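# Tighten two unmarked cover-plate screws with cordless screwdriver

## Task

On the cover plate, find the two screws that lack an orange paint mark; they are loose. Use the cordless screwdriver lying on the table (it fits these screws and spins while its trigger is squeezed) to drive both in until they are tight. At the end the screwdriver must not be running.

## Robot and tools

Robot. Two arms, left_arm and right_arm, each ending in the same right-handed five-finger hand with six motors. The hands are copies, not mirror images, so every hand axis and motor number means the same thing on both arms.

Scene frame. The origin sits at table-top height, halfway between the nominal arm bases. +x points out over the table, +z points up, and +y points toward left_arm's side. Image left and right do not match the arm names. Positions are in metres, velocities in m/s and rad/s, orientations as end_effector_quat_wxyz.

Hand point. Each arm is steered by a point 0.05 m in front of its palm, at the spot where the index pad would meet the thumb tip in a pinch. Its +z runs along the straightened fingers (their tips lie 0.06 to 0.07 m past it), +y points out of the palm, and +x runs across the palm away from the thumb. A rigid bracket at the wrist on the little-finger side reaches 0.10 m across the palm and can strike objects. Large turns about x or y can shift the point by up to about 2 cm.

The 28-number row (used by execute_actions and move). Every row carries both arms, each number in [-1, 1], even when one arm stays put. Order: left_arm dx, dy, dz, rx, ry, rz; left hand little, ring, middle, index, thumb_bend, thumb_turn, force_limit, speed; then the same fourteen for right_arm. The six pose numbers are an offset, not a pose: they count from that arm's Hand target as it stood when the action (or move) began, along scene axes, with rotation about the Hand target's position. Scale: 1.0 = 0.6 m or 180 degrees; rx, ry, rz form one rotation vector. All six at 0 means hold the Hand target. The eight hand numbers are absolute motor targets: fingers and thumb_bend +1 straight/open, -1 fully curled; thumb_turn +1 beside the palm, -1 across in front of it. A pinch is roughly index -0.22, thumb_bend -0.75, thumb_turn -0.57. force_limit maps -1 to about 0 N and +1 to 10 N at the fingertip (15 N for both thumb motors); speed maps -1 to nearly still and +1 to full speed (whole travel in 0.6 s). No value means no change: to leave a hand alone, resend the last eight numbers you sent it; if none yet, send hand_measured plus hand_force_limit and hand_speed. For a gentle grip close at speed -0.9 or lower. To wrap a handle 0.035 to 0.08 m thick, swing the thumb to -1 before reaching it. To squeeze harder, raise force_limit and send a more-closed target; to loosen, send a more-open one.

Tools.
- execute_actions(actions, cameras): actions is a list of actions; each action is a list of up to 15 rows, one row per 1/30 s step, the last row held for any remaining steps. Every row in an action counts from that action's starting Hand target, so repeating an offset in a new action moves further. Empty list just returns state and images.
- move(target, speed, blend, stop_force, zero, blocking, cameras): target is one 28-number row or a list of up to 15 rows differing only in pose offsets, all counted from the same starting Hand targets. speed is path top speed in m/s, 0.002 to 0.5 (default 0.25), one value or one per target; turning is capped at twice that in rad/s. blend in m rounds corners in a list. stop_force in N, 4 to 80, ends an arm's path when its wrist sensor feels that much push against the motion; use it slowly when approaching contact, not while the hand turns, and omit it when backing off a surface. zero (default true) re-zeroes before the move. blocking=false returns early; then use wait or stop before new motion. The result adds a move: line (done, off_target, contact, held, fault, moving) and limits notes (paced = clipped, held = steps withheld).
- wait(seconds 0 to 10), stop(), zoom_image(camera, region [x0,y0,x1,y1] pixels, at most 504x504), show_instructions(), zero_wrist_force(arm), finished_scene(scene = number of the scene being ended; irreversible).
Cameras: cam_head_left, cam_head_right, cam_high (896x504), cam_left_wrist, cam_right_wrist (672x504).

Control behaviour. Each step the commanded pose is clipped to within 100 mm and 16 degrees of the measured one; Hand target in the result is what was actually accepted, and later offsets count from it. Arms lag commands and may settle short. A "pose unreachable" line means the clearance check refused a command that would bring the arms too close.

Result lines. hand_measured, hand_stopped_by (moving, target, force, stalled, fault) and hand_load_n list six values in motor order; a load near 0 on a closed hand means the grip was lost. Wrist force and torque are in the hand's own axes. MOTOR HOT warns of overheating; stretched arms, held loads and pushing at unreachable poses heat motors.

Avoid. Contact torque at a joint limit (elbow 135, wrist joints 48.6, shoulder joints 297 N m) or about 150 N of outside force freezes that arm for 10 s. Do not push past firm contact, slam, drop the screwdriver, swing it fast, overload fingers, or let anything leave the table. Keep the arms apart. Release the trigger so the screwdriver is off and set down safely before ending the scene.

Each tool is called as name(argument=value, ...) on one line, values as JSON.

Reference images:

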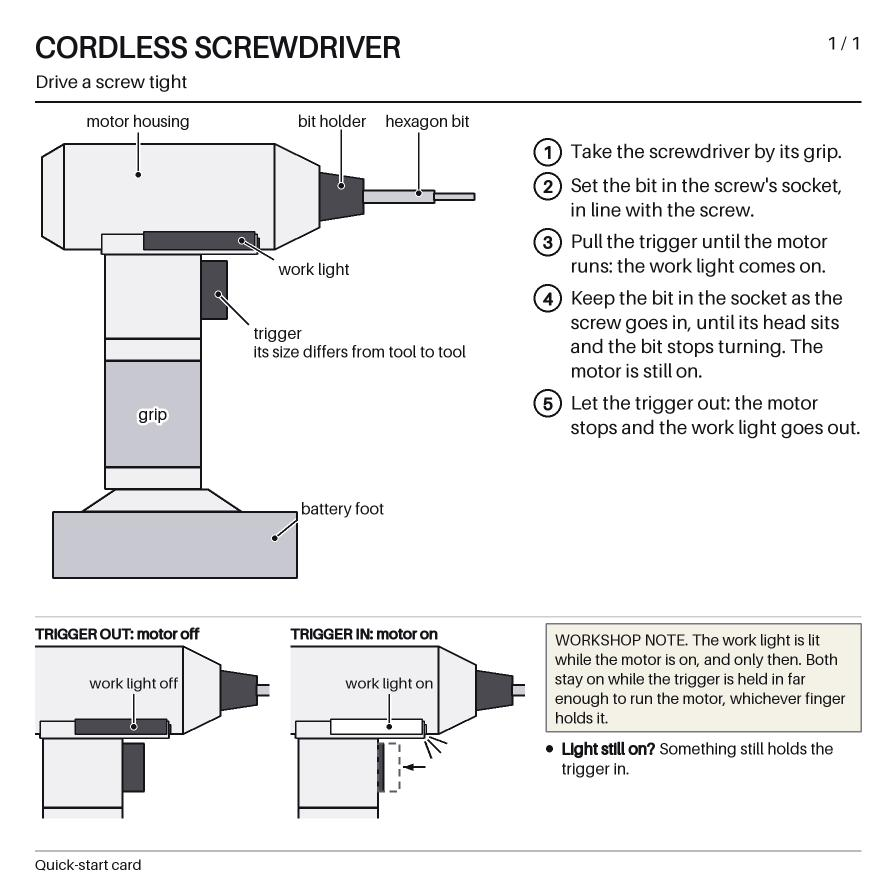

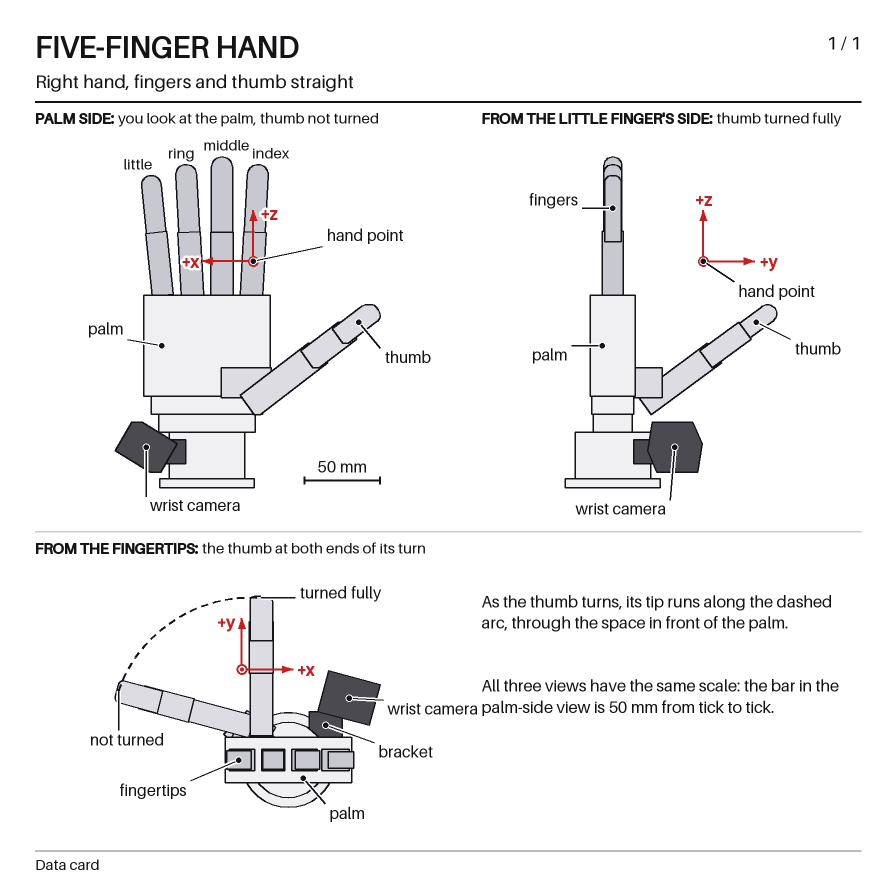

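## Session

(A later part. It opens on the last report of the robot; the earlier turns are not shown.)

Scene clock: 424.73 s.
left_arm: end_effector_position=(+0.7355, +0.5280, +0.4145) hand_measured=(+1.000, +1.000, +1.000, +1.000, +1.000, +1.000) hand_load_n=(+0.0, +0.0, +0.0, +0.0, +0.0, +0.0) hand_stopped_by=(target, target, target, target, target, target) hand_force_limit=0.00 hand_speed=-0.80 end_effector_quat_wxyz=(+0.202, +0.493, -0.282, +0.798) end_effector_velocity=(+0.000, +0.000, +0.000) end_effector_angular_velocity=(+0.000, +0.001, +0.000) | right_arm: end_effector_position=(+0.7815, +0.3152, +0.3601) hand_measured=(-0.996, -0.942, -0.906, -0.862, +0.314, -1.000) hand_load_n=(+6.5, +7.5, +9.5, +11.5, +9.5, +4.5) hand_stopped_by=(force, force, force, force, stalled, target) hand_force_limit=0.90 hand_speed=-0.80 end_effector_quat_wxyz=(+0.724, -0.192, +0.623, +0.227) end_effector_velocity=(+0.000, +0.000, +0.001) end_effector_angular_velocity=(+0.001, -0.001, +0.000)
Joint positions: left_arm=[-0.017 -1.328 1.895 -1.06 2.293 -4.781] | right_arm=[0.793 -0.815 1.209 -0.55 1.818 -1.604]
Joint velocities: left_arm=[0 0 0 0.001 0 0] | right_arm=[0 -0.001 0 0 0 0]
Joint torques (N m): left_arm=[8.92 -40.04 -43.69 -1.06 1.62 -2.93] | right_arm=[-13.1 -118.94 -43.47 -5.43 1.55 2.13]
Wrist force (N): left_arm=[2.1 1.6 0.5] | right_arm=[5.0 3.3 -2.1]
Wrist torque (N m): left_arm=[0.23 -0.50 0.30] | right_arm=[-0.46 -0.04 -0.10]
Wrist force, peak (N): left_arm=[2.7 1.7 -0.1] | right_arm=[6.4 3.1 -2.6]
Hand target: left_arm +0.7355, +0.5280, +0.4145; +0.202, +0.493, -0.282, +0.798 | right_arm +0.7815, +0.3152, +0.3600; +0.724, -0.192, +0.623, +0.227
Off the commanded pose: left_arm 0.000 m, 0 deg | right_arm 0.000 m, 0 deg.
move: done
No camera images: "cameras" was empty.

move(target=[0,0,0,0,0,0,1,1,1,1,1,1,0,-0.8,-0.0055,-0.0038,0,0,0,0,-1,-0.985,-0.98,-0.9,0.1,-1,1.0,-0.8], speed=0.02, cameras=[])

wait(seconds=0.5, cameras=["cam_left_wrist"])

zoom_image(camera="cam_left_wrist", region=[350, 228, 375, 253])

Scene clock: 426.00 s.
left_arm: end_effector_position=(+0.7355, +0.5280, +0.4145) hand_measured=(+1.000, +1.000, +1.000, +1.000, +1.000, +1.000) hand_load_n=(+0.0, +0.0, +0.0, +0.0, +0.0, +0.0) hand_stopped_by=(target, target, target, target, target, target) hand_force_limit=0.00 hand_speed=-0.80 end_effector_quat_wxyz=(+0.202, +0.493, -0.282, +0.798) end_effector_velocity=(+0.000, -0.001, +0.000) end_effector_angular_velocity=(+0.000, +0.000, -0.001) | right_arm: end_effector_position=(+0.7781, +0.3129, +0.3601) hand_measured=(-0.996, -0.948, -0.910, -0.862, +0.234, -1.000) hand_load_n=(+6.0, +11.0, +12.0, +11.5, +14.5, +6.5) hand_stopped_by=(force, force, force, force, force, target) hand_force_limit=1.00 hand_speed=-0.80 end_effector_quat_wxyz=(+0.724, -0.192, +0.623, +0.227) end_effector_velocity=(+0.000, +0.000, +0.001) end_effector_angular_velocity=(+0.001, -0.001, +0.001)
Joint positions: left_arm=[-0.017 -1.328 1.895 -1.06 2.293 -4.781] | right_arm=[0.794 -0.821 1.22 -0.555 1.819 -1.604]
Joint velocities: left_arm=[-0.001 0 0 0 0 0] | right_arm=[0 0 -0.001 0 -0.001 0]
Joint torques (N m): left_arm=[6.52 -42.39 -43.71 -1 1.87 -2.61] | right_arm=[12.29 -108.81 -52.78 -5.33 1.42 -1.76]
Wrist force (N): left_arm=[2.4 1.6 0.4] | right_arm=[6.6 -0.4 -2.3]
Wrist torque (N m): left_arm=[0.23 -0.54 0.32] | right_arm=[-0.14 0.02 0.02]
Wrist force, peak (N): left_arm=[2.6 1.4 0.2] | right_arm=[7.1 -0.6 -2.6]
Hand target: left_arm +0.7355, +0.5280, +0.4145; +0.202, +0.493, -0.282, +0.798 | right_arm +0.7782, +0.3129, +0.3600; +0.724, -0.192, +0.623, +0.227
Off the commanded pose: left_arm 0.000 m, 0 deg | right_arm 0.000 m, 0 deg.
move: done
No camera images: "cameras" was empty.

Scene clock: 426.50 s.
left_arm: end_effector_position=(+0.7355, +0.5280, +0.4145) hand_measured=(+1.000, +1.000, +1.000, +1.000, +1.000, +1.000) hand_load_n=(+0.0, +0.0, +0.0, +0.0, +0.0, +0.0) hand_stopped_by=(target, target, target, target, target, target) hand_force_limit=0.00 hand_speed=-0.80 end_effector_quat_wxyz=(+0.202, +0.493, -0.282, +0.798) end_effector_velocity=(+0.000, +0.000, -0.001) end_effector_angular_velocity=(+0.001, +0.000, +0.000) | right_arm: end_effector_position=(+0.7782, +0.3129, +0.3601) hand_measured=(-0.996, -0.948, -0.910, -0.862, +0.234, -1.000) hand_load_n=(+6.0, +11.0, +12.0, +11.5, +14.5, +6.5) hand_stopped_by=(force, force, force, force, force, target) hand_force_limit=1.00 hand_speed=-0.80 end_effector_quat_wxyz=(+0.724, -0.192, +0.623, +0.227) end_effector_velocity=(+0.000, +0.000, -0.002) end_effector_angular_velocity=(-0.002, +0.001, +0.000)
Joint positions: left_arm=[-0.017 -1.328 1.895 -1.06 2.293 -4.781] | right_arm=[0.794 -0.821 1.219 -0.555 1.819 -1.604]
Joint velocities: left_arm=[0 0.001 0 0 0.001 0.001] | right_arm=[0 0.001 0 0 0 0]
Joint torques (N m): left_arm=[8.22 -39.75 -44.8 -1.16 1.84 -2.6] | right_arm=[14.7 -104.56 -52.35 -2.49 0.27 -2.07]
Wrist force (N): left_arm=[2.3 1.3 0.4] | right_arm=[7.0 -0.3 -2.3]
Wrist torque (N m): left_arm=[0.20 -0.53 0.31] | right_arm=[-0.12 -0.04 0.06]
Wrist force, peak (N): left_arm=[2.5 1.5 0.3] | right_arm=[7.1 -0.6 -2.4]
Hand target: left_arm +0.7355, +0.5280, +0.4145; +0.202, +0.493, -0.282, +0.798 | right_arm +0.7782, +0.3129, +0.3600; +0.724, -0.192, +0.623, +0.227
Off the commanded pose: left_arm 0.000 m, 0 deg | right_arm 0.000 m, 0 deg.
wait: 0.50 s; at rest by 0.17 s
Images, in order (width x height): cam_left_wrist 672x504.

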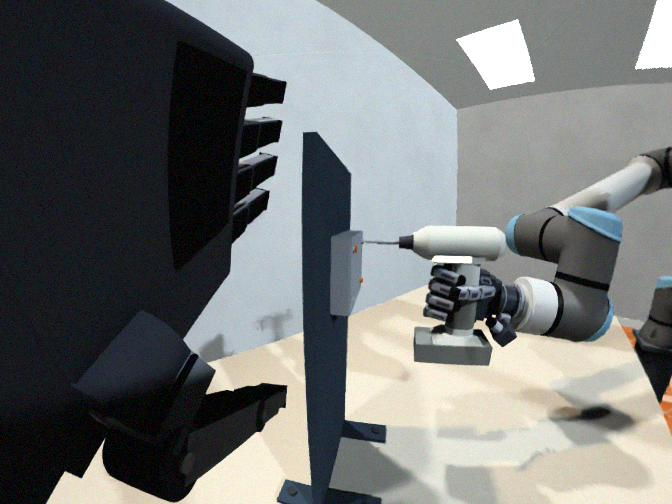

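Scaled by 20.160 from the camera's 672x504 image, which has a finer 960x720 frame.

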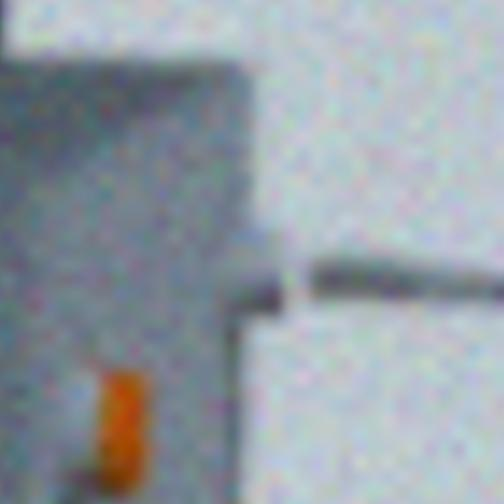

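move(target=[-0.0592,-0.0805,0.242,0,0,0.139,1,1,1,1,1,1,0,-0.8,0.00462,-0.00673,0.0005,0,0,0,-1,-0.985,-0.98,-0.9,0.1,-1,1.0,-0.8], speed=0.3, cameras=[])

move(target=[0.2051,-0.1996,0.0983,0.0457,0.3022,0,1,1,1,1,1,1,0,-0.8,0.0021,0.0014,0,0,0,0,-1,-0.985,-0.98,-0.9,0.1,-1,1.0,-0.8], speed=0.3, cameras=["cam_left_wrist"])

zoom_image(camera="cam_left_wrist", region=[310, 265, 350, 305])

Scene clock: 428.03 s.
left_arm: end_effector_position=(+0.7001, +0.4795, +0.5600) hand_measured=(+1.000, +1.000, +1.000, +1.000, +1.000, +1.000) hand_load_n=(+0.0, +0.0, +0.0, +0.0, +0.0, +0.0) hand_stopped_by=(target, target, target, target, target, target) hand_force_limit=0.00 hand_speed=-0.80 end_effector_quat_wxyz=(+0.024, +0.542, -0.169, +0.823) end_effector_velocity=(+0.000, -0.001, +0.000) end_effector_angular_velocity=(+0.000, +0.001, +0.001) | right_arm: end_effector_position=(+0.7810, +0.3088, +0.3603) hand_measured=(-0.996, -0.948, -0.910, -0.862, +0.234, -1.000) hand_load_n=(+6.0, +11.0, +12.5, +11.5, +14.5, +7.0) hand_stopped_by=(force, force, force, force, force, target) hand_force_limit=1.00 hand_speed=-0.80 end_effector_quat_wxyz=(+0.724, -0.192, +0.623, +0.227) end_effector_velocity=(+0.000, +0.000, -0.001) end_effector_angular_velocity=(-0.001, +0.000, +0.000)
Joint positions: left_arm=[-0.255 -1.642 1.948 -0.67 1.674 -4.479] | right_arm=[0.789 -0.825 1.225 -0.557 1.814 -1.603]
Joint velocities: left_arm=[-0.002 0 0 0.001 -0.003 0.001] | right_arm=[0 0.001 0 -0.001 0 0]
Joint torques (N m): left_arm=[-9.33 -48.1 -41.41 -2.09 -2.3 -0.62] | right_arm=[-4.31 -116.59 -47.52 -6.5 0.34 1.83]
Wrist force (N): left_arm=[1.8 1.0 0.0] | right_arm=[6.8 -0.7 -2.2]
Wrist torque (N m): left_arm=[0.18 -0.42 0.24] | right_arm=[-0.18 -0.02 0.03]
Wrist force, peak (N): left_arm=[4.3 1.3 -0.1] | right_arm=[7.0 -0.9 -2.5]
Hand target: left_arm +0.7000, +0.4795, +0.5599; +0.024, +0.542, -0.169, +0.823 | right_arm +0.7809, +0.3089, +0.3603; +0.724, -0.192, +0.623, +0.227
Off the commanded pose: left_arm 0.000 m, 0 deg | right_arm 0.000 m, 0 deg.
move: done
No camera images: "cameras" was empty.

Scene clock: 430.20 s.
left_arm: end_effector_position=(+0.8233, +0.3593, +0.6179) hand_measured=(+1.000, +1.000, +1.000, +1.000, +1.000, +1.000) hand_load_n=(+0.0, +0.0, +0.0, +0.0, +0.0, +0.0) hand_stopped_by=(target, target, target, target, target, target) hand_force_limit=0.00 hand_speed=-0.80 end_effector_quat_wxyz=(+0.061, +0.858, -0.196, +0.470) end_effector_velocity=(-0.001, +0.000, +0.001) end_effector_angular_velocity=(+0.002, +0.000, -0.001) | right_arm: end_effector_position=(+0.7822, +0.3097, +0.3603) hand_measured=(-0.996, -0.948, -0.910, -0.862, +0.234, -1.000) hand_load_n=(+6.0, +11.0, +12.0, +11.5, +14.5, +6.5) hand_stopped_by=(force, force, force, force, force, target) hand_force_limit=1.00 hand_speed=-0.80 end_effector_quat_wxyz=(+0.724, -0.192, +0.623, +0.227) end_effector_velocity=(+0.000, +0.000, +0.001) end_effector_angular_velocity=(+0.001, -0.001, +0.000)
Joint positions: left_arm=[-0.37 -1.137 0.855 0.864 1.585 -4.607] | right_arm=[0.789 -0.822 1.221 -0.555 1.814 -1.603]
Joint velocities: left_arm=[0 0 -0.002 0.003 -0.001 0.002] | right_arm=[0 0 0 -0.001 0 0]
Joint torques (N m): left_arm=[11.27 -55.49 -53.68 4.45 -1.84 4.17] | right_arm=[-14.94 -107.13 -50.35 -2.93 -1.4 2.24]
Wrist force (N): left_arm=[1.9 1.1 -1.4] | right_arm=[6.8 -0.3 -2.0]
Wrist torque (N m): left_arm=[0.39 -0.35 0.31] | right_arm=[-0.13 -0.02 0.05]
Wrist force, peak (N): left_arm=[3.3 2.0 -0.9] | right_arm=[7.2 -0.4 -2.4]
Hand target: left_arm +0.8233, +0.3593, +0.6179; +0.061, +0.858, -0.196, +0.470 | right_arm +0.7822, +0.3097, +0.3603; +0.724, -0.192, +0.623, +0.227
Off the commanded pose: left_arm 0.001 m, 0 deg | right_arm 0.000 m, 0 deg.
move: done
Images, in order (width x height): cam_left_wrist 672x504.

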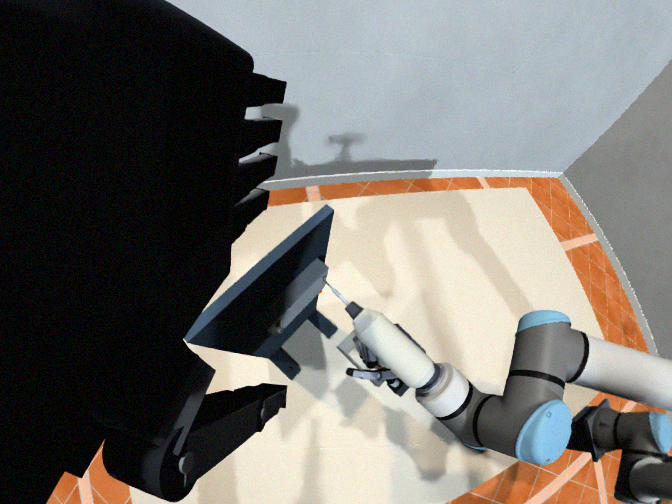

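Scaled by 12.600 from the camera's 672x504 image, which has a finer 960x720 frame.

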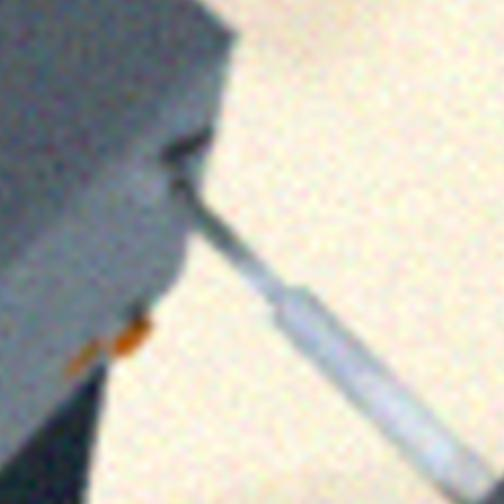

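zoom_image(camera="cam_left_wrist", region=[314, 268, 334, 288])

Scaled by 25.200 from the camera's 672x504 image, which has a finer 960x720 frame.

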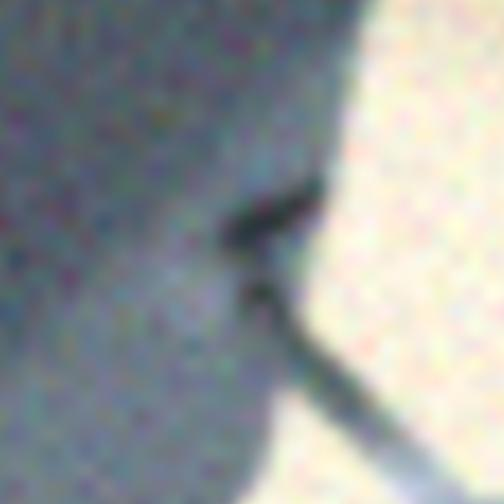

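move(target=[0,0,0,0,0,0,1,1,1,1,1,1,0,-0.8,0.002,-0.0058,0,0,0,0,-1,-0.985,-0.98,-0.9,0.1,-1,1.0,-0.8], speed=0.02, cameras=[])

move(target=[0,0,0,0,0,0,1,1,1,1,1,1,0,-0.8,0.0055,0.0038,0,0,0,0,-1,-0.985,-0.98,-0.9,0.1,-1,1.0,-0.8], speed=0.003, stop_force=4.5, cameras=[])

Scene clock: 431.33 s.
left_arm: end_effector_position=(+0.8233, +0.3593, +0.6179) hand_measured=(+1.000, +1.000, +1.000, +1.000, +1.000, +1.000) hand_load_n=(-0.5, +0.0, +0.0, -0.5, +0.0, +0.0) hand_stopped_by=(target, target, target, target, target, target) hand_force_limit=0.00 hand_speed=-0.80 end_effector_quat_wxyz=(+0.061, +0.858, -0.196, +0.470) end_effector_velocity=(+0.000, +0.000, +0.000) end_effector_angular_velocity=(+0.001, +0.000, -0.001) | right_arm: end_effector_position=(+0.7834, +0.3062, +0.3603) hand_measured=(-0.996, -0.948, -0.910, -0.862, +0.234, -1.000) hand_load_n=(+6.0, +11.0, +12.0, +11.5, +14.5, +6.5) hand_stopped_by=(force, force, force, force, force, target) hand_force_limit=1.00 hand_speed=-0.80 end_effector_quat_wxyz=(+0.724, -0.192, +0.623, +0.227) end_effector_velocity=(+0.000, +0.000, +0.001) end_effector_angular_velocity=(+0.000, +0.000, +0.000)
Joint positions: left_arm=[-0.37 -1.137 0.855 0.864 1.585 -4.607] | right_arm=[0.785 -0.826 1.228 -0.558 1.811 -1.603]
Joint velocities: left_arm=[0 0 0 0 0 0.001] | right_arm=[0 -0.001 0 0 0 0]
Joint torques (N m): left_arm=[7.01 -52.98 -47.66 1.81 -1.75 3.99] | right_arm=[-5.05 -114.41 -48.75 -6.67 -0.4 1.92]
Wrist force (N): left_arm=[1.9 1.2 -1.3] | right_arm=[6.7 -0.7 -2.3]
Wrist torque (N m): left_arm=[0.41 -0.35 0.31] | right_arm=[-0.19 0.00 0.03]
Wrist force, peak (N): left_arm=[2.6 1.5 -1.6] | right_arm=[7.1 -0.6 -2.1]
Hand target: left_arm +0.8233, +0.3593, +0.6179; +0.061, +0.858, -0.196, +0.470 | right_arm +0.7834, +0.3062, +0.3603; +0.724, -0.192, +0.623, +0.227
Off the commanded pose: left_arm 0.000 m, 0 deg | right_arm 0.000 m, 0 deg.
move: done
No camera images: "cameras" was empty.

Scene clock: 433.03 s.
left_arm: end_effector_position=(+0.8233, +0.3593, +0.6179) hand_measured=(+1.000, +1.000, +1.000, +1.000, +1.000, +1.000) hand_load_n=(+0.0, +0.0, +0.0, +0.0, +0.0, +0.0) hand_stopped_by=(target, target, target, target, target, target) hand_force_limit=0.00 hand_speed=-0.80 end_effector_quat_wxyz=(+0.061, +0.858, -0.196, +0.470) end_effector_velocity=(+0.000, +0.000, +0.000) end_effector_angular_velocity=(-0.001, +0.000, +0.001) | right_arm: end_effector_position=(+0.7849, +0.3073, +0.3603) hand_measured=(-0.996, -0.948, -0.910, -0.862, +0.234, -1.000) hand_load_n=(+6.0, +11.0, +12.0, +11.5, +14.5, +6.0) hand_stopped_by=(force, force, force, force, force, target) hand_force_limit=1.00 hand_speed=-0.80 end_effector_quat_wxyz=(+0.724, -0.192, +0.623, +0.227) end_effector_velocity=(+0.000, +0.000, +0.000) end_effector_angular_velocity=(+0.001, +0.000, +0.000)
Joint positions: left_arm=[-0.37 -1.137 0.855 0.864 1.585 -4.607] | right_arm=[0.785 -0.823 1.223 -0.556 1.81 -1.603]
Joint velocities: left_arm=[0 0 0 0 0 -0.001] | right_arm=[0 0 0 -0.001 0 0]
Joint torques (N m): left_arm=[9.24 -54.06 -32.17 -2.51 -2.6 3.34] | right_arm=[-6.75 -124.58 -43.97 -7.51 1.41 1.72]
Wrist force (N): left_arm=[2.4 1.2 -1.5] | right_arm=[7.2 -0.1 -8.0]
Wrist torque (N m): left_arm=[0.43 -0.43 0.33] | right_arm=[0.01 -0.16 0.05]
Wrist force, peak (N): left_arm=[2.6 1.8 -1.7] | right_arm=[7.3 0.2 -14.0]
Hand target: left_arm +0.8233, +0.3593, +0.6179; +0.061, +0.858, -0.196, +0.470 | right_arm +0.7849, +0.3073, +0.3603; +0.724, -0.192, +0.623, +0.227
Off the commanded pose: left_arm 0.000 m, 0 deg | right_arm 0.002 m, 0 deg.
move: contact (right_arm)
No camera images: "cameras" was empty.

move(target=[[0,0,0,0,0,0,1,1,1,1,1,1,0,-0.8,-0.0041,-0.0028,0,0,0,0,-1,-0.985,-0.98,-0.9,0.1,-1,1.0,-0.8],[0,0,0,0,0,0,1,1,1,1,1,1,0,-0.8,-0.00264,-0.00493,0,0,0,0,-1,-0.985,-0.98,-0.9,0.1,-1,1.0,-0.8]], speed=0.02, cameras=[])

move(target=[0,0,0,0,0,0,1,1,1,1,1,1,0,-0.8,0.0058,0.004,0,0,0,0,-1,-0.985,-0.98,-0.9,0.1,-1,1.0,-0.8], speed=0.003, stop_force=4.5, cameras=[])

Scene clock: 433.90 s.
left_arm: end_effector_position=(+0.8233, +0.3593, +0.6179) hand_measured=(+1.000, +1.000, +1.000, +1.000, +1.000, +1.000) hand_load_n=(+0.0, +0.0, +0.0, +0.0, +0.0, +0.0) hand_stopped_by=(target, target, target, target, target, target) hand_force_limit=0.00 hand_speed=-0.80 end_effector_quat_wxyz=(+0.061, +0.858, -0.196, +0.470) end_effector_velocity=(+0.000, -0.001, +0.000) end_effector_angular_velocity=(+0.000, +0.000, -0.001) | right_arm: end_effector_position=(+0.7833, +0.3043, +0.3603) hand_measured=(-0.996, -0.948, -0.910, -0.862, +0.234, -1.000) hand_load_n=(+6.0, +11.0, +12.0, +11.5, +14.5, +6.5) hand_stopped_by=(force, force, force, force, force, target) hand_force_limit=1.00 hand_speed=-0.80 end_effector_quat_wxyz=(+0.724, -0.192, +0.623, +0.227) end_effector_velocity=(+0.000, +0.000, +0.000) end_effector_angular_velocity=(+0.000, +0.000, -0.001)
Joint positions: left_arm=[-0.37 -1.137 0.855 0.864 1.585 -4.607] | right_arm=[0.784 -0.829 1.233 -0.56 1.809 -1.603]
Joint velocities: left_arm=[-0.001 0 0 0 0 0] | right_arm=[0 0 0 0 0.001 0]
Joint torques (N m): left_arm=[4.95 -54.03 -27.02 -2.75 -2.05 2.79] | right_arm=[-5.83 -116.31 -45.96 -6.75 -0.34 2.15]
Wrist force (N): left_arm=[2.3 1.0 -1.5] | right_arm=[6.8 -0.6 -2.1]
Wrist torque (N m): left_arm=[0.40 -0.40 0.33] | right_arm=[-0.17 -0.03 0.04]
Wrist force, peak (N): left_arm=[2.4 1.3 -1.9] | right_arm=[7.3 0.0 -8.1]
Hand target: left_arm +0.8233, +0.3593, +0.6179; +0.061, +0.858, -0.196, +0.470 | right_arm +0.7833, +0.3043, +0.3603; +0.724, -0.192, +0.623, +0.227
Off the commanded pose: left_arm 0.000 m, 0 deg | right_arm 0.000 m, 0 deg.
move: done
No camera images: "cameras" was empty.

Scene clock: 435.90 s.
left_arm: end_effector_position=(+0.8233, +0.3593, +0.6179) hand_measured=(+1.000, +1.000, +1.000, +1.000, +1.000, +1.000) hand_load_n=(+0.0, +0.0, +0.0, +0.0, -0.5, +0.0) hand_stopped_by=(target, target, target, target, target, target) hand_force_limit=0.00 hand_speed=-0.80 end_effector_quat_wxyz=(+0.061, +0.858, -0.196, +0.470) end_effector_velocity=(+0.000, +0.000, +0.001) end_effector_angular_velocity=(-0.001, +0.000, +0.000) | right_arm: end_effector_position=(+0.7868, +0.3068, +0.3603) hand_measured=(-0.996, -0.948, -0.910, -0.862, +0.234, -1.000) hand_load_n=(+6.0, +11.0, +12.0, +11.5, +14.5, +6.5) hand_stopped_by=(force, force, force, force, force, target) hand_force_limit=1.00 hand_speed=-0.80 end_effector_quat_wxyz=(+0.724, -0.192, +0.623, +0.227) end_effector_velocity=(+0.000, +0.000, -0.001) end_effector_angular_velocity=(-0.002, +0.001, +0.000)
Joint positions: left_arm=[-0.37 -1.137 0.855 0.864 1.585 -4.607] | right_arm=[0.783 -0.822 1.221 -0.555 1.808 -1.603]
Joint velocities: left_arm=[0 -0.001 0 0 0 -0.001] | right_arm=[0 0.001 0 0.001 0 0]
Joint torques (N m): left_arm=[3.62 -60.17 -29.96 -1.95 -1.57 2.76] | right_arm=[-11.85 -116.78 -41.68 -4.24 -0.93 2.03]
Wrist force (N): left_arm=[2.1 1.4 -1.6] | right_arm=[7.3 -0.4 -2.1]
Wrist torque (N m): left_arm=[0.46 -0.37 0.32] | right_arm=[-0.15 -0.09 0.06]
Wrist force, peak (N): left_arm=[2.4 1.7 -1.7] | right_arm=[7.2 -0.5 -2.8]
Hand target: left_arm +0.8233, +0.3593, +0.6179; +0.061, +0.858, -0.196, +0.470 | right_arm +0.7868, +0.3068, +0.3603; +0.724, -0.192, +0.623, +0.227
Off the commanded pose: left_arm 0.000 m, 0 deg | right_arm 0.000 m, 0 deg.
move: done
No camera images: "cameras" was empty.

move(target=[[0,0,0,0,0,0,1,1,1,1,1,1,0,-0.8,-0.0055,-0.0038,0,0,0,0,-1,-0.985,-0.98,-0.9,0.1,-1,1.0,-0.8],[0,0,0,0,0,0,1,1,1,1,1,1,0,-0.8,-0.00621,-0.00277,0,0,0,0,-1,-0.985,-0.98,-0.9,0.1,-1,1.0,-0.8]], speed=0.02, cameras=[])

move(target=[0,0,0,0,0,0,1,1,1,1,1,1,0,-0.8,0.0055,0.0038,0,0,0,0,-1,-0.985,-0.98,-0.9,0.1,-1,1.0,-0.8], speed=0.003, stop_force=4.5, cameras=[])

Scene clock: 436.80 s.
left_arm: end_effector_position=(+0.8233, +0.3593, +0.6179) hand_measured=(+1.000, +1.000, +1.000, +1.000, +1.000, +1.000) hand_load_n=(+0.0, +0.0, +0.0, +0.0, +0.0, +0.0) hand_stopped_by=(target, target, target, target, target, target) hand_force_limit=0.00 hand_speed=-0.80 end_effector_quat_wxyz=(+0.061, +0.858, -0.196, +0.470) end_effector_velocity=(+0.000, +0.000, +0.000) end_effector_angular_velocity=(+0.000, +0.000, +0.000) | right_arm: end_effector_position=(+0.7830, +0.3051, +0.3604) hand_measured=(-0.996, -0.948, -0.910, -0.862, +0.234, -1.000) hand_load_n=(+6.0, +11.0, +12.0, +11.5, +14.5, +6.5) hand_stopped_by=(force, force, force, force, force, target) hand_force_limit=1.00 hand_speed=-0.80 end_effector_quat_wxyz=(+0.724, -0.192, +0.623, +0.227) end_effector_velocity=(+0.000, +0.000, -0.001) end_effector_angular_velocity=(-0.001, +0.001, +0.000)
Joint positions: left_arm=[-0.37 -1.137 0.855 0.864 1.585 -4.607] | right_arm=[0.785 -0.828 1.231 -0.559 1.81 -1.603]
Joint velocities: left_arm=[0 0 0 0 0 0] | right_arm=[0 0 0 0.001 0 0]
Joint torques (N m): left_arm=[5.19 -61.12 -32.35 -1.52 -1.53 2.69] | right_arm=[6.73 -104.54 -52.38 -1.97 1.12 -1.97]
Wrist force (N): left_arm=[2.0 1.4 -1.3] | right_arm=[7.0 -0.6 -2.5]
Wrist torque (N m): left_arm=[0.45 -0.36 0.32] | right_arm=[-0.15 -0.03 0.05]
Wrist force, peak (N): left_arm=[2.5 1.4 -1.8] | right_arm=[6.9 -0.7 -2.7]
Hand target: left_arm +0.8233, +0.3593, +0.6179; +0.061, +0.858, -0.196, +0.470 | right_arm +0.7831, +0.3051, +0.3603; +0.724, -0.192, +0.623, +0.227
Off the commanded pose: left_arm 0.000 m, 0 deg | right_arm 0.000 m, 0 deg.
move: done
No camera images: "cameras" was empty.

Scene clock: 438.73 s.
left_arm: end_effector_position=(+0.8233, +0.3593, +0.6179) hand_measured=(+1.000, +1.000, +1.000, +1.000, +1.000, +1.000) hand_load_n=(+0.0, +0.0, +0.0, +0.0, +0.0, +0.0) hand_stopped_by=(target, target, target, target, target, target) hand_force_limit=0.00 hand_speed=-0.80 end_effector_quat_wxyz=(+0.061, +0.858, -0.196, +0.470) end_effector_velocity=(+0.000, +0.001, +0.001) end_effector_angular_velocity=(+0.000, +0.000, +0.001) | right_arm: end_effector_position=(+0.7864, +0.3074, +0.3603) hand_measured=(-0.996, -0.948, -0.910, -0.862, +0.234, -1.000) hand_load_n=(+6.0, +11.0, +12.5, +11.5, +14.5, +7.5) hand_stopped_by=(force, force, force, force, force, target) hand_force_limit=1.00 hand_speed=-0.80 end_effector_quat_wxyz=(+0.724, -0.192, +0.623, +0.227) end_effector_velocity=(+0.000, +0.000, +0.000) end_effector_angular_velocity=(+0.001, +0.000, +0.000)
Joint positions: left_arm=[-0.37 -1.137 0.855 0.864 1.585 -4.607] | right_arm=[0.784 -0.822 1.221 -0.554 1.809 -1.603]
Joint velocities: left_arm=[0 -0.001 0 0.001 -0.001 0] | right_arm=[0 0 0 -0.001 0 0]
Joint torques (N m): left_arm=[1.74 -63.1 -32.47 -1.13 -1.77 2.47] | right_arm=[-5.97 -118.08 -41.69 -4.54 -0.92 1.99]
Wrist force (N): left_arm=[2.5 1.3 -1.4] | right_arm=[7.4 -2.2 -2.6]
Wrist torque (N m): left_arm=[0.43 -0.44 0.35] | right_arm=[0.05 -0.02 0.11]
Wrist force, peak (N): left_arm=[2.6 1.6 -1.8] | right_arm=[7.0 -2.7 -4.3]
Hand target: left_arm +0.8233, +0.3593, +0.6179; +0.061, +0.858, -0.196, +0.470 | right_arm +0.7864, +0.3074, +0.3603; +0.724, -0.192, +0.623, +0.227
Off the commanded pose: left_arm 0.000 m, 0 deg | right_arm 0.000 m, 0 deg.
move: done
No camera images: "cameras" was empty.

move(target=[[0,0,0,0,0,0,1,1,1,1,1,1,0,-0.8,-0.0055,-0.0038,0,0,0,0,-1,-0.985,-0.98,-0.9,0.1,-1,1.0,-0.8],[0,0,0,0,0,0,1,1,1,1,1,1,0,-0.8,-0.01,0.0028,0,0,0,0,-1,-0.985,-0.98,-0.9,0.1,-1,1.0,-0.8]], speed=0.02, cameras=[])

move(target=[0,0,0,0,0,0,1,1,1,1,1,1,0,-0.8,0.0055,0.0038,0,0,0,0,-1,-0.985,-0.98,-0.9,0.1,-1,1.0,-0.8], speed=0.003, stop_force=4.5, cameras=["cam_left_wrist"])

zoom_image(camera="cam_left_wrist", region=[314, 268, 334, 288])

Scene clock: 439.93 s.
left_arm: end_effector_position=(+0.8233, +0.3593, +0.6179) hand_measured=(+1.000, +1.000, +1.000, +1.000, +1.000, +1.000) hand_load_n=(-0.5, +0.0, +0.0, +0.0, -0.5, +0.0) hand_stopped_by=(target, target, target, target, target, target) hand_force_limit=0.00 hand_speed=-0.80 end_effector_quat_wxyz=(+0.061, +0.858, -0.196, +0.470) end_effector_velocity=(+0.000, -0.001, +0.000) end_effector_angular_velocity=(+0.000, +0.000, -0.002) | right_arm: end_effector_position=(+0.7803, +0.3092, +0.3604) hand_measured=(-0.996, -0.948, -0.910, -0.862, +0.234, -1.000) hand_load_n=(+6.0, +11.0, +12.5, +11.5, +14.5, +7.5) hand_stopped_by=(force, force, force, force, force, target) hand_force_limit=1.00 hand_speed=-0.80 end_effector_quat_wxyz=(+0.724, -0.192, +0.623, +0.227) end_effector_velocity=(+0.000, +0.000, -0.001) end_effector_angular_velocity=(-0.001, +0.001, +0.001)
Joint positions: left_arm=[-0.37 -1.137 0.855 0.864 1.585 -4.607] | right_arm=[0.79 -0.825 1.225 -0.557 1.815 -1.604]
Joint velocities: left_arm=[-0.001 0 0 0 0.001 0] | right_arm=[0 0.001 0.001 0 -0.001 0]
Joint torques (N m): left_arm=[3.13 -61.83 -31.91 -0.8 -1.93 2.12] | right_arm=[-11.56 -117.09 -43.13 -3.06 -0.1 -1.71]
Wrist force (N): left_arm=[1.9 1.4 -1.7] | right_arm=[6.4 -0.7 -2.3]
Wrist torque (N m): left_arm=[0.46 -0.34 0.32] | right_arm=[-0.19 0.04 0.01]
Wrist force, peak (N): left_arm=[2.1 1.6 -2.1] | right_arm=[7.4 -2.6 -2.6]
Hand target: left_arm +0.8233, +0.3593, +0.6179; +0.061, +0.858, -0.196, +0.470 | right_arm +0.7804, +0.3090, +0.3603; +0.724, -0.192, +0.623, +0.227
Off the commanded pose: left_arm 0.000 m, 0 deg | right_arm 0.000 m, 0 deg.
move: done
No camera images: "cameras" was empty.

Scene clock: 441.90 s.
left_arm: end_effector_position=(+0.8233, +0.3593, +0.6179) hand_measured=(+1.000, +1.000, +1.000, +1.000, +1.000, +1.000) hand_load_n=(+0.0, +0.0, -0.5, +0.0, +0.0, +0.0) hand_stopped_by=(target, target, target, target, target, target) hand_force_limit=0.00 hand_speed=-0.80 end_effector_quat_wxyz=(+0.061, +0.858, -0.196, +0.470) end_effector_velocity=(+0.000, -0.001, +0.000) end_effector_angular_velocity=(+0.000, +0.001, +0.000) | right_arm: end_effector_position=(+0.7828, +0.3107, +0.3603) hand_measured=(-0.996, -0.948, -0.910, -0.862, +0.234, -1.000) hand_load_n=(+5.5, +11.0, +12.5, +12.0, +14.5, +7.5) hand_stopped_by=(force, force, force, force, force, target) hand_force_limit=1.00 hand_speed=-0.80 end_effector_quat_wxyz=(+0.724, -0.192, +0.623, +0.227) end_effector_velocity=(+0.000, +0.000, +0.002) end_effector_angular_velocity=(+0.002, -0.001, +0.000)
Joint positions: left_arm=[-0.37 -1.137 0.855 0.864 1.585 -4.607] | right_arm=[0.789 -0.82 1.218 -0.553 1.814 -1.603]
Joint velocities: left_arm=[0 0 0 0 0 -0.001] | right_arm=[0 -0.001 0 -0.001 0 0]
Joint torques (N m): left_arm=[1.84 -69.51 -34.98 0.04 -1.5 1.63] | right_arm=[-1.29 -119.56 -46.91 -7.34 0.73 0.95]
Wrist force (N): left_arm=[2.4 1.4 -1.5] | right_arm=[8.1 -1.3 -8.0]
Wrist torque (N m): left_arm=[0.45 -0.42 0.35] | right_arm=[0.18 0.05 0.11]
Wrist force, peak (N): left_arm=[2.6 1.2 -1.6] | right_arm=[8.4 -2.0 -13.8]
Hand target: left_arm +0.8233, +0.3593, +0.6179; +0.061, +0.858, -0.196, +0.470 | right_arm +0.7828, +0.3107, +0.3603; +0.724, -0.192, +0.623, +0.227
Off the commanded pose: left_arm 0.000 m, 0 deg | right_arm 0.001 m, 0 deg.
move: contact (right_arm)
Images, in order (width x height): cam_left_wrist 672x504.

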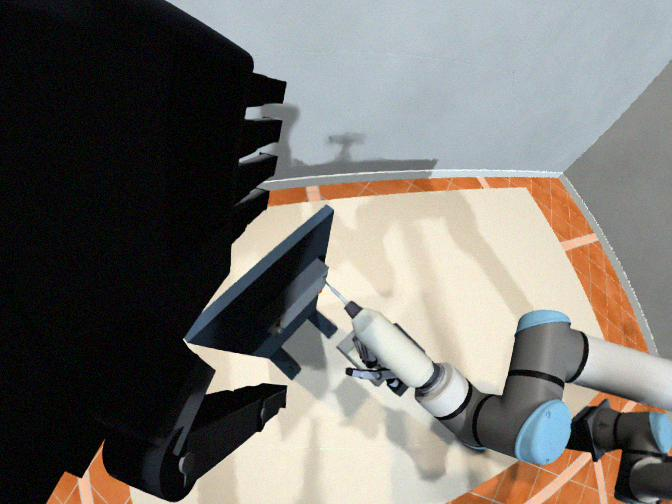

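Scaled by 25.200 from the camera's 672x504 image, which has a finer 960x720 frame.

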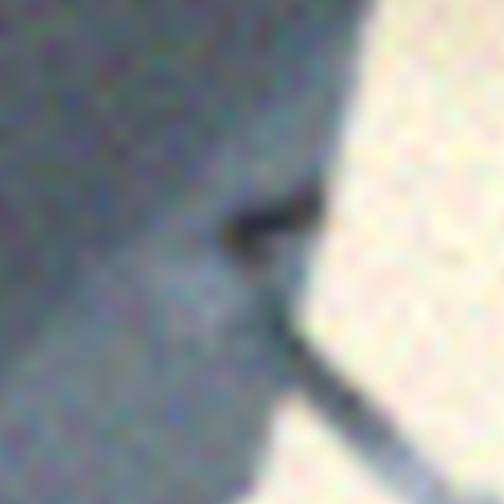

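move(target=[0,0,0,0,0,0,1,1,1,1,1,1,0,-0.8,0.00033,-0.00018,-0.00033,0,0,0,-1,-0.985,-0.98,-0.9,0.1,-1,1.0,-0.8], speed=0.003, cameras=[])

move(target=[0,0,0,0,0,0,1,1,1,1,1,1,0,-0.8,0.00019,-0.00028,-0.00033,0,0,0,-1,-0.985,-0.98,-0.9,0.1,-1,1.0,-0.8], speed=0.003, cameras=[])

Scene clock: 442.80 s.
left_arm: end_effector_position=(+0.8233, +0.3593, +0.6179) hand_measured=(+1.000, +1.000, +1.000, +1.000, +1.000, +1.000) hand_load_n=(+0.0, +0.0, +0.0, +0.0, +0.0, +0.0) hand_stopped_by=(target, target, target, target, target, target) hand_force_limit=0.00 hand_speed=-0.80 end_effector_quat_wxyz=(+0.061, +0.858, -0.196, +0.470) end_effector_velocity=(+0.000, +0.000, +0.000) end_effector_angular_velocity=(+0.001, +0.000, +0.000) | right_arm: end_effector_position=(+0.7829, +0.3106, +0.3601) hand_measured=(-0.996, -0.948, -0.910, -0.862, +0.234, -1.000) hand_load_n=(+5.5, +11.0, +12.5, +11.5, +14.5, +7.5) hand_stopped_by=(force, force, force, force, force, target) hand_force_limit=1.00 hand_speed=-0.80 end_effector_quat_wxyz=(+0.724, -0.192, +0.623, +0.227) end_effector_velocity=(+0.000, +0.000, +0.000) end_effector_angular_velocity=(+0.000, +0.000, +0.000)
Joint positions: left_arm=[-0.37 -1.137 0.855 0.864 1.585 -4.607] | right_arm=[0.789 -0.82 1.218 -0.554 1.814 -1.603]
Joint velocities: left_arm=[0 0 0 0 0 0.001] | right_arm=[0 0 0 0 0 0]
Joint torques (N m): left_arm=[-1.39 -66.88 -34.56 0.18 -1.48 1.01] | right_arm=[-16.83 -107.55 -45.75 -7.23 -1.16 2.17]
Wrist force (N): left_arm=[1.9 1.4 -1.8] | right_arm=[6.8 -0.9 -10.3]
Wrist torque (N m): left_arm=[0.47 -0.35 0.32] | right_arm=[0.17 -0.15 0.04]
Wrist force, peak (N): left_arm=[2.2 1.3 -2.0] | right_arm=[6.8 -1.2 -11.8]
Hand target: left_arm +0.8233, +0.3593, +0.6179; +0.061, +0.858, -0.196, +0.470 | right_arm +0.7830, +0.3106, +0.3601; +0.724, -0.192, +0.623, +0.227
Off the commanded pose: left_arm 0.000 m, 0 deg | right_arm 0.000 m, 0 deg.
move: done
No camera images: "cameras" was empty.

Scene clock: 443.50 s.
left_arm: end_effector_position=(+0.8233, +0.3593, +0.6179) hand_measured=(+1.000, +1.000, +1.000, +1.000, +1.000, +1.000) hand_load_n=(+0.0, +0.0, +0.0, +0.0, +0.0, +0.0) hand_stopped_by=(target, target, target, target, target, target) hand_force_limit=0.00 hand_speed=-0.80 end_effector_quat_wxyz=(+0.061, +0.858, -0.196, +0.470) end_effector_velocity=(+0.000, +0.000, +0.000) end_effector_angular_velocity=(+0.000, +0.000, +0.000) | right_arm: end_effector_position=(+0.7831, +0.3104, +0.3599) hand_measured=(-0.996, -0.948, -0.910, -0.862, +0.234, -1.000) hand_load_n=(+5.5, +11.0, +12.0, +11.5, +14.5, +7.0) hand_stopped_by=(force, force, force, force, force, target) hand_force_limit=1.00 hand_speed=-0.80 end_effector_quat_wxyz=(+0.724, -0.192, +0.623, +0.227) end_effector_velocity=(+0.000, +0.000, -0.002) end_effector_angular_velocity=(-0.001, +0.001, +0.000)
Joint positions: left_arm=[-0.37 -1.137 0.855 0.864 1.585 -4.607] | right_arm=[0.788 -0.82 1.218 -0.554 1.814 -1.603]
Joint velocities: left_arm=[0 0 0 0 0 0] | right_arm=[0 0.001 0 0 0 0]
Joint torques (N m): left_arm=[-0.14 -71.55 -36.62 0.78 -1.36 1.58] | right_arm=[-16.24 -109.57 -42.21 -6.71 -0.72 2.03]
Wrist force (N): left_arm=[2.3 1.4 -1.7] | right_arm=[5.7 0.2 -6.5]
Wrist torque (N m): left_arm=[0.46 -0.40 0.34] | right_arm=[-0.15 -0.22 -0.03]
Wrist force, peak (N): left_arm=[2.3 1.4 -1.7] | right_arm=[6.8 -0.6 -11.7]
Hand target: left_arm +0.8233, +0.3593, +0.6179; +0.061, +0.858, -0.196, +0.470 | right_arm +0.7831, +0.3104, +0.3599; +0.724, -0.192, +0.623, +0.227
Off the commanded pose: left_arm 0.000 m, 0 deg | right_arm 0.000 m, 0 deg.
move: done
No camera images: "cameras" was empty.

move(target=[0,0,0,0,0,0,1,1,1,1,1,1,0,-0.8,-0.00014,0.00038,0.00033,0,0,0,-1,-0.985,-0.98,-0.5,0.1,-1,1.0,-0.8], speed=0.003, cameras=[])

move(target=[0,0,0,0,0,0,1,1,1,1,1,1,0,-0.8,0,0,0,0,0,0,-1,-0.985,-0.98,-0.9,0.1,-1,1.0,-0.8], speed=0.003, cameras=["cam_left_wrist"])

Scene clock: 445.33 s.
left_arm: end_effector_position=(+0.8233, +0.3593, +0.6179) hand_measured=(+1.000, +1.000, +1.000, +1.000, +1.000, +1.000) hand_load_n=(+0.5, +0.0, +0.0, +0.0, +0.0, +0.0) hand_stopped_by=(target, target, target, target, target, target) hand_force_limit=0.00 hand_speed=-0.80 end_effector_quat_wxyz=(+0.061, +0.858, -0.196, +0.470) end_effector_velocity=(+0.000, -0.001, +0.000) end_effector_angular_velocity=(+0.001, -0.001, -0.001) | right_arm: end_effector_position=(+0.7830, +0.3106, +0.3601) hand_measured=(-0.996, -0.948, -0.910, -0.500, +0.234, -1.000) hand_load_n=(+6.5, +11.5, +13.0, +0.0, +14.5, +7.0) hand_stopped_by=(force, force, force, target, force, target) hand_force_limit=1.00 hand_speed=-0.80 end_effector_quat_wxyz=(+0.724, -0.192, +0.623, +0.227) end_effector_velocity=(+0.000, +0.000, -0.001) end_effector_angular_velocity=(+0.000, +0.000, +0.000)
Joint positions: left_arm=[-0.37 -1.137 0.855 0.864 1.585 -4.607] | right_arm=[0.789 -0.82 1.218 -0.554 1.814 -1.603]
Joint velocities: left_arm=[-0.001 0 0 -0.001 0 0.001] | right_arm=[0 0.001 0 -0.001 0 0]
Joint torques (N m): left_arm=[0.6 -71.18 -36.71 0.59 -1.15 0.95] | right_arm=[13.44 -115.82 -59 -5.88 -0.55 -0.79]
Wrist force (N): left_arm=[2.1 1.6 -1.6] | right_arm=[8.5 -4.6 -19.4]
Wrist torque (N m): left_arm=[0.48 -0.38 0.34] | right_arm=[0.88 -0.20 0.20]
Wrist force, peak (N): left_arm=[2.3 1.7 -2.1] | right_arm=[8.2 -4.7 -19.9]
Hand target: left_arm +0.8233, +0.3593, +0.6179; +0.061, +0.858, -0.196, +0.470 | right_arm +0.7830, +0.3106, +0.3601; +0.724, -0.192, +0.623, +0.227
Off the commanded pose: left_arm 0.000 m, 0 deg | right_arm 0.000 m, 0 deg.
move: done
No camera images: "cameras" was empty.

Scene clock: 446.70 s.
left_arm: end_effector_position=(+0.8233, +0.3593, +0.6179) hand_measured=(+1.000, +1.000, +1.000, +1.000, +1.000, +1.000) hand_load_n=(+0.0, +0.0, +0.0, +0.0, +0.0, +0.0) hand_stopped_by=(target, target, target, target, target, target) hand_force_limit=0.00 hand_speed=-0.80 end_effector_quat_wxyz=(+0.061, +0.858, -0.196, +0.470) end_effector_velocity=(+0.000, -0.001, -0.001) end_effector_angular_velocity=(+0.002, +0.001, -0.002) | right_arm: end_effector_position=(+0.7830, +0.3107, +0.3601) hand_measured=(-0.996, -0.948, -0.910, -0.860, +0.234, -1.000) hand_load_n=(+5.5, +11.0, +12.5, +12.0, +14.5, +7.0) hand_stopped_by=(force, force, force, force, force, target) hand_force_limit=1.00 hand_speed=-0.80 end_effector_quat_wxyz=(+0.724, -0.192, +0.623, +0.227) end_effector_velocity=(+0.000, +0.000, +0.001) end_effector_angular_velocity=(+0.001, -0.001, +0.000)
Joint positions: left_arm=[-0.37 -1.137 0.855 0.864 1.585 -4.607] | right_arm=[0.789 -0.82 1.218 -0.554 1.814 -1.603]
Joint velocities: left_arm=[-0.001 0.001 0 0 0 0.002] | right_arm=[0 0 0 -0.001 0 0]
Joint torques (N m): left_arm=[-3.1 -75.34 -39.09 1.32 -1.25 0.18] | right_arm=[-3.51 -113.2 -47.87 -7.01 -0.94 -0.9]
Wrist force (N): left_arm=[2.0 1.0 -1.3] | right_arm=[6.4 -1.7 -14.0]
Wrist torque (N m): left_arm=[0.39 -0.37 0.31] | right_arm=[0.26 -0.06 -0.03]
Wrist force, peak (N): left_arm=[2.4 1.8 -1.5] | right_arm=[8.3 -4.5 -20.2]
Hand target: left_arm +0.8233, +0.3593, +0.6179; +0.061, +0.858, -0.196, +0.470 | right_arm +0.7830, +0.3106, +0.3601; +0.724, -0.192, +0.623, +0.227
Off the commanded pose: left_arm 0.000 m, 0 deg | right_arm 0.000 m, 0 deg.
move: done
Images, in order (width x height): cam_left_wrist 672x504.

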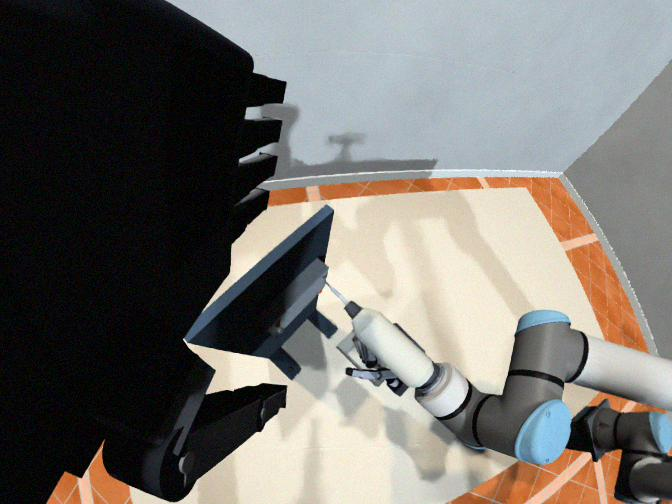

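move(target=[[0,0,0,0,0,0,1,1,1,1,1,1,0,-0.8,0.0,0.0,0.00033,0,0,0,-1,-0.985,-0.98,-0.9,0.1,-1,1.0,-0.8],[0,0,0,0,0,0,1,1,1,1,1,1,0,-0.8,0.00019,-0.00027,0.0,0,0,0,-1,-0.985,-0.98,-0.9,0.1,-1,1.0,-0.8],[0,0,0,0,0,0,1,1,1,1,1,1,0,-0.8,0.0,0.0,-0.00033,0,0,0,-1,-0.985,-0.98,-0.9,0.1,-1,1.0,-0.8],[0,0,0,0,0,0,1,1,1,1,1,1,0,-0.8,-0.00019,0.00027,0,0,0,0,-1,-0.985,-0.98,-0.9,0.1,-1,1.0,-0.8],[0,0,0,0,0,0,1,1,1,1,1,1,0,-0.8,0.0,0.0,0.0005,0,0,0,-1,-0.985,-0.98,-0.9,0.1,-1,1.0,-0.8],[0,0,0,0,0,0,1,1,1,1,1,1,0,-0.8,0.00028,-0.0004,0.0,0,0,0,-1,-0.985,-0.98,-0.9,0.1,-1,1.0,-0.8],[0,0,0,0,0,0,1,1,1,1,1,1,0,-0.8,0.0,0.0,-0.0005,0,0,0,-1,-0.985,-0.98,-0.9,0.1,-1,1.0,-0.8],[0,0,0,0,0,0,1,1,1,1,1,1,0,-0.8,-0.00028,0.0004,0,0,0,0,-1,-0.985,-0.98,-0.9,0.1,-1,1.0,-0.8],[0,0,0,0,0,0,1,1,1,1,1,1,0,-0.8,0,0,0,0,0,0,-1,-0.985,-0.98,-0.9,0.1,-1,1.0,-0.8]], speed=0.003, cameras=[])

Scene clock: 448.30 s.
left_arm: end_effector_position=(+0.8233, +0.3593, +0.6179) hand_measured=(+1.000, +1.000, +1.000, +1.000, +1.000, +1.000) hand_load_n=(+0.0, +0.0, +0.0, +0.0, +0.0, +0.0) hand_stopped_by=(target, target, target, target, target, target) hand_force_limit=0.00 hand_speed=-0.80 end_effector_quat_wxyz=(+0.061, +0.858, -0.196, +0.470) end_effector_velocity=(+0.000, -0.001, +0.000) end_effector_angular_velocity=(+0.000, +0.000, +0.000) | right_arm: end_effector_position=(+0.7829, +0.3107, +0.3600) hand_measured=(-0.996, -0.948, -0.910, -0.860, +0.234, -1.000) hand_load_n=(+6.0, +11.0, +12.5, +11.5, +14.5, +7.0) hand_stopped_by=(force, force, force, force, force, target) hand_force_limit=1.00 hand_speed=-0.80 end_effector_quat_wxyz=(+0.724, -0.192, +0.623, +0.227) end_effector_velocity=(+0.000, +0.000, -0.001) end_effector_angular_velocity=(-0.002, +0.001, +0.000)
Joint positions: left_arm=[-0.37 -1.137 0.855 0.864 1.585 -4.607] | right_arm=[0.789 -0.82 1.218 -0.554 1.814 -1.603]
Joint velocities: left_arm=[-0.001 0 0 -0.001 -0.001 0] | right_arm=[0 0 0 0.001 -0.001 -0.001]
Joint torques (N m): left_arm=[-3.32 -74.06 -40.1 1.84 -1.5 -0.08] | right_arm=[-11.21 -120.42 -47.78 -4.48 -1.39 0.11]
Wrist force (N): left_arm=[2.2 1.2 -1.7] | right_arm=[5.9 -1.2 -8.4]
Wrist torque (N m): left_arm=[0.43 -0.39 0.33] | right_arm=[0.11 -0.08 0.00]
Wrist force, peak (N): left_arm=[2.5 1.5 -1.6] | right_arm=[8.3 -1.9 -19.5]
Hand target: left_arm +0.8233, +0.3593, +0.6179; +0.061, +0.858, -0.196, +0.470 | right_arm +0.7830, +0.3106, +0.3601; +0.724, -0.192, +0.623, +0.227
Off the commanded pose: left_arm 0.000 m, 0 deg | right_arm 0.000 m, 0 deg.
move: done
No camera images: "cameras" was empty.

wait(seconds=0, cameras=["cam_left_wrist"])

Scene clock: 449.17 s.
left_arm: end_effector_position=(+0.8233, +0.3593, +0.6179) hand_measured=(+1.000, +1.000, +1.000, +1.000, +1.000, +1.000) hand_load_n=(+0.0, +0.0, +0.0, +0.0, +0.0, +0.0) hand_stopped_by=(target, target, target, target, target, target) hand_force_limit=0.00 hand_speed=-0.80 end_effector_quat_wxyz=(+0.061, +0.858, -0.196, +0.470) end_effector_velocity=(+0.000, +0.001, +0.000) end_effector_angular_velocity=(+0.000, +0.000, +0.001) | right_arm: end_effector_position=(+0.7830, +0.3106, +0.3601) hand_measured=(-0.996, -0.948, -0.910, -0.860, +0.234, -1.000) hand_load_n=(+5.5, +11.0, +12.5, +11.5, +14.0, +7.0) hand_stopped_by=(force, force, force, force, force, target) hand_force_limit=1.00 hand_speed=-0.80 end_effector_quat_wxyz=(+0.724, -0.192, +0.623, +0.227) end_effector_velocity=(+0.000, +0.000, -0.003) end_effector_angular_velocity=(-0.002, +0.002, +0.000)
Joint positions: left_arm=[-0.37 -1.137 0.855 0.864 1.585 -4.607] | right_arm=[0.789 -0.82 1.218 -0.554 1.814 -1.603]
Joint velocities: left_arm=[0.001 0 0 0 -0.001 0] | right_arm=[0 0.002 0 0 0 0]
Joint torques (N m): left_arm=[-4.84 -78.18 -40.29 1.93 -1 -0.09] | right_arm=[-16.46 -114.97 -51.9 -6.57 -0.62 0.84]
Wrist force (N): left_arm=[2.0 1.4 -1.9] | right_arm=[6.6 -1.4 -12.3]
Wrist torque (N m): left_arm=[0.48 -0.35 0.32] | right_arm=[0.09 -0.07 -0.03]
Wrist force, peak (N): left_arm=[2.1 1.8 -1.8] | right_arm=[6.8 -0.7 -14.1]
Hand target: left_arm +0.8233, +0.3593, +0.6179; +0.061, +0.858, -0.196, +0.470 | right_arm +0.7830, +0.3106, +0.3601; +0.724, -0.192, +0.623, +0.227
Off the commanded pose: left_arm 0.000 m, 0 deg | right_arm 0.000 m, 0 deg.
Images, in order (width x height): cam_left_wrist 672x504.

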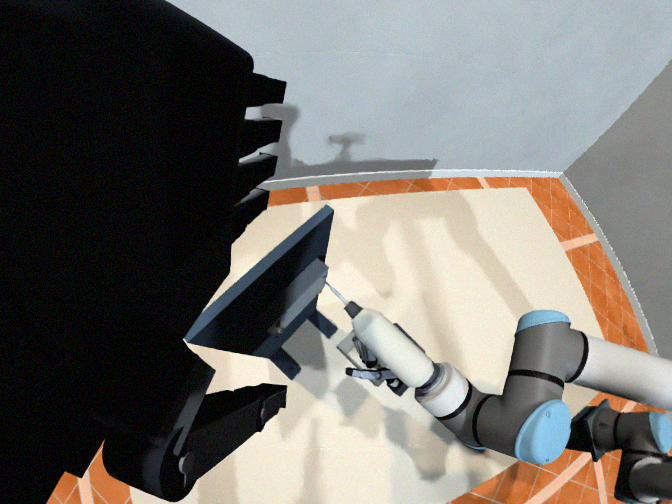

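zoom_image(camera="cam_left_wrist", region=[290, 200, 450, 400])

zoom_image(camera="cam_left_wrist", region=[310, 262, 370, 322])

Scaled by 2.520 from the camera's 672x504 image, which has a finer 960x720 frame.

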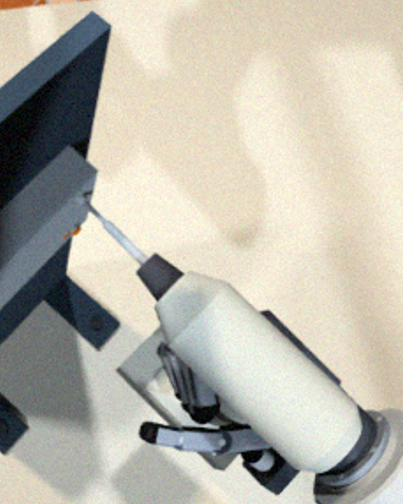

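Scaled by 8.400 from the camera's 672x504 image, which has a finer 960x720 frame.

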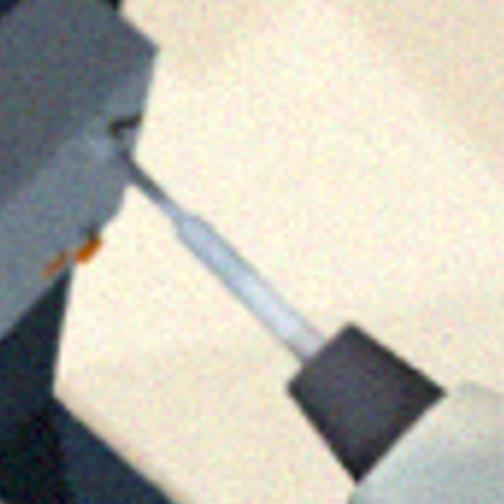

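move(target=[0,0,0,0,0,0,1,1,1,1,1,1,0,-0.8,0,0,0.001667,0,0,0,-1,-0.985,-0.98,-0.9,0.1,-1,1.0,-0.8], speed=0.004, cameras=[])

move(target=[0,0,0,0,0,0,1,1,1,1,1,1,0,-0.8,0,0,0.001667,0,0,0,-1,-0.985,-0.98,-0.9,0.1,-1,1.0,-0.8], speed=0.004, cameras=[])

Scene clock: 450.53 s.
left_arm: end_effector_position=(+0.8233, +0.3593, +0.6179) hand_measured=(+1.000, +1.000, +1.000, +1.000, +1.000, +1.000) hand_load_n=(+0.0, +0.0, +0.0, +0.0, +0.0, +0.0) hand_stopped_by=(target, target, target, target, target, target) hand_force_limit=0.00 hand_speed=-0.80 end_effector_quat_wxyz=(+0.061, +0.858, -0.196, +0.470) end_effector_velocity=(+0.000, +0.000, +0.000) end_effector_angular_velocity=(+0.000, +0.001, -0.001) | right_arm: end_effector_position=(+0.7830, +0.3106, +0.3611) hand_measured=(-0.996, -0.948, -0.910, -0.860, +0.234, -1.000) hand_load_n=(+4.5, +10.5, +11.5, +11.5, +15.0, +7.0) hand_stopped_by=(force, force, force, force, force, target) hand_force_limit=1.00 hand_speed=-0.80 end_effector_quat_wxyz=(+0.724, -0.192, +0.623, +0.227) end_effector_velocity=(-0.001, +0.000, +0.003) end_effector_angular_velocity=(+0.003, -0.002, +0.000)
Joint positions: left_arm=[-0.37 -1.137 0.855 0.864 1.585 -4.607] | right_arm=[0.789 -0.821 1.217 -0.552 1.814 -1.603]
Joint velocities: left_arm=[0 0 0 0.001 0.001 0] | right_arm=[0 -0.003 0 -0.001 0 0]
Joint torques (N m): left_arm=[-3.94 -80.04 -42.35 2.22 -0.9 -0.22] | right_arm=[-6.08 -118.17 -57.38 -7.95 0.62 1.38]
Wrist force (N): left_arm=[2.1 1.0 -1.6] | right_arm=[10.1 -0.4 -24.5]
Wrist torque (N m): left_arm=[0.41 -0.39 0.32] | right_arm=[0.38 0.09 -0.03]
Wrist force, peak (N): left_arm=[2.2 1.8 -1.9] | right_arm=[10.3 -0.4 -27.7]
Hand target: left_arm +0.8233, +0.3593, +0.6179; +0.061, +0.858, -0.196, +0.470 | right_arm +0.7830, +0.3106, +0.3611; +0.724, -0.192, +0.623, +0.227
Off the commanded pose: left_arm 0.000 m, 0 deg | right_arm 0.000 m, 0 deg.
move: done
No camera images: "cameras" was empty.

Scene clock: 451.23 s.
left_arm: end_effector_position=(+0.8233, +0.3593, +0.6179) hand_measured=(+1.000, +1.000, +1.000, +1.000, +1.000, +1.000) hand_load_n=(+0.0, +0.0, +0.0, +0.0, +0.0, +0.0) hand_stopped_by=(target, target, target, target, target, target) hand_force_limit=0.00 hand_speed=-0.80 end_effector_quat_wxyz=(+0.061, +0.858, -0.196, +0.470) end_effector_velocity=(+0.000, +0.001, +0.000) end_effector_angular_velocity=(-0.001, +0.000, +0.002) | right_arm: end_effector_position=(+0.7830, +0.3107, +0.3621) hand_measured=(-0.996, -0.948, -0.910, -0.860, +0.234, -1.000) hand_load_n=(+2.5, +9.5, +11.5, +12.0, +15.5, +6.5) hand_stopped_by=(force, force, force, force, force, target) hand_force_limit=1.00 hand_speed=-0.80 end_effector_quat_wxyz=(+0.724, -0.192, +0.623, +0.227) end_effector_velocity=(+0.000, +0.000, -0.001) end_effector_angular_velocity=(-0.001, +0.001, +0.000)
Joint positions: left_arm=[-0.37 -1.137 0.855 0.864 1.585 -4.607] | right_arm=[0.789 -0.822 1.216 -0.551 1.814 -1.603]
Joint velocities: left_arm=[0.001 0 0 0 0 -0.002] | right_arm=[0 0 0 0.001 0 0]
Joint torques (N m): left_arm=[-6.28 -80.38 -43.25 2.75 -0.46 -0.25] | right_arm=[-13.04 -128.46 -60.82 -6.19 1.2 1.57]
Wrist force (N): left_arm=[2.1 1.1 -1.7] | right_arm=[11.9 0.7 -19.7]
Wrist torque (N m): left_arm=[0.42 -0.37 0.32] | right_arm=[0.12 0.15 -0.68]
Wrist force, peak (N): left_arm=[2.0 1.5 -2.0] | right_arm=[12.8 1.1 -33.5]
Hand target: left_arm +0.8233, +0.3593, +0.6179; +0.061, +0.858, -0.196, +0.470 | right_arm +0.7830, +0.3106, +0.3621; +0.724, -0.192, +0.623, +0.227
Off the commanded pose: left_arm 0.000 m, 0 deg | right_arm 0.000 m, 0 deg.
move: done
No camera images: "cameras" was empty.


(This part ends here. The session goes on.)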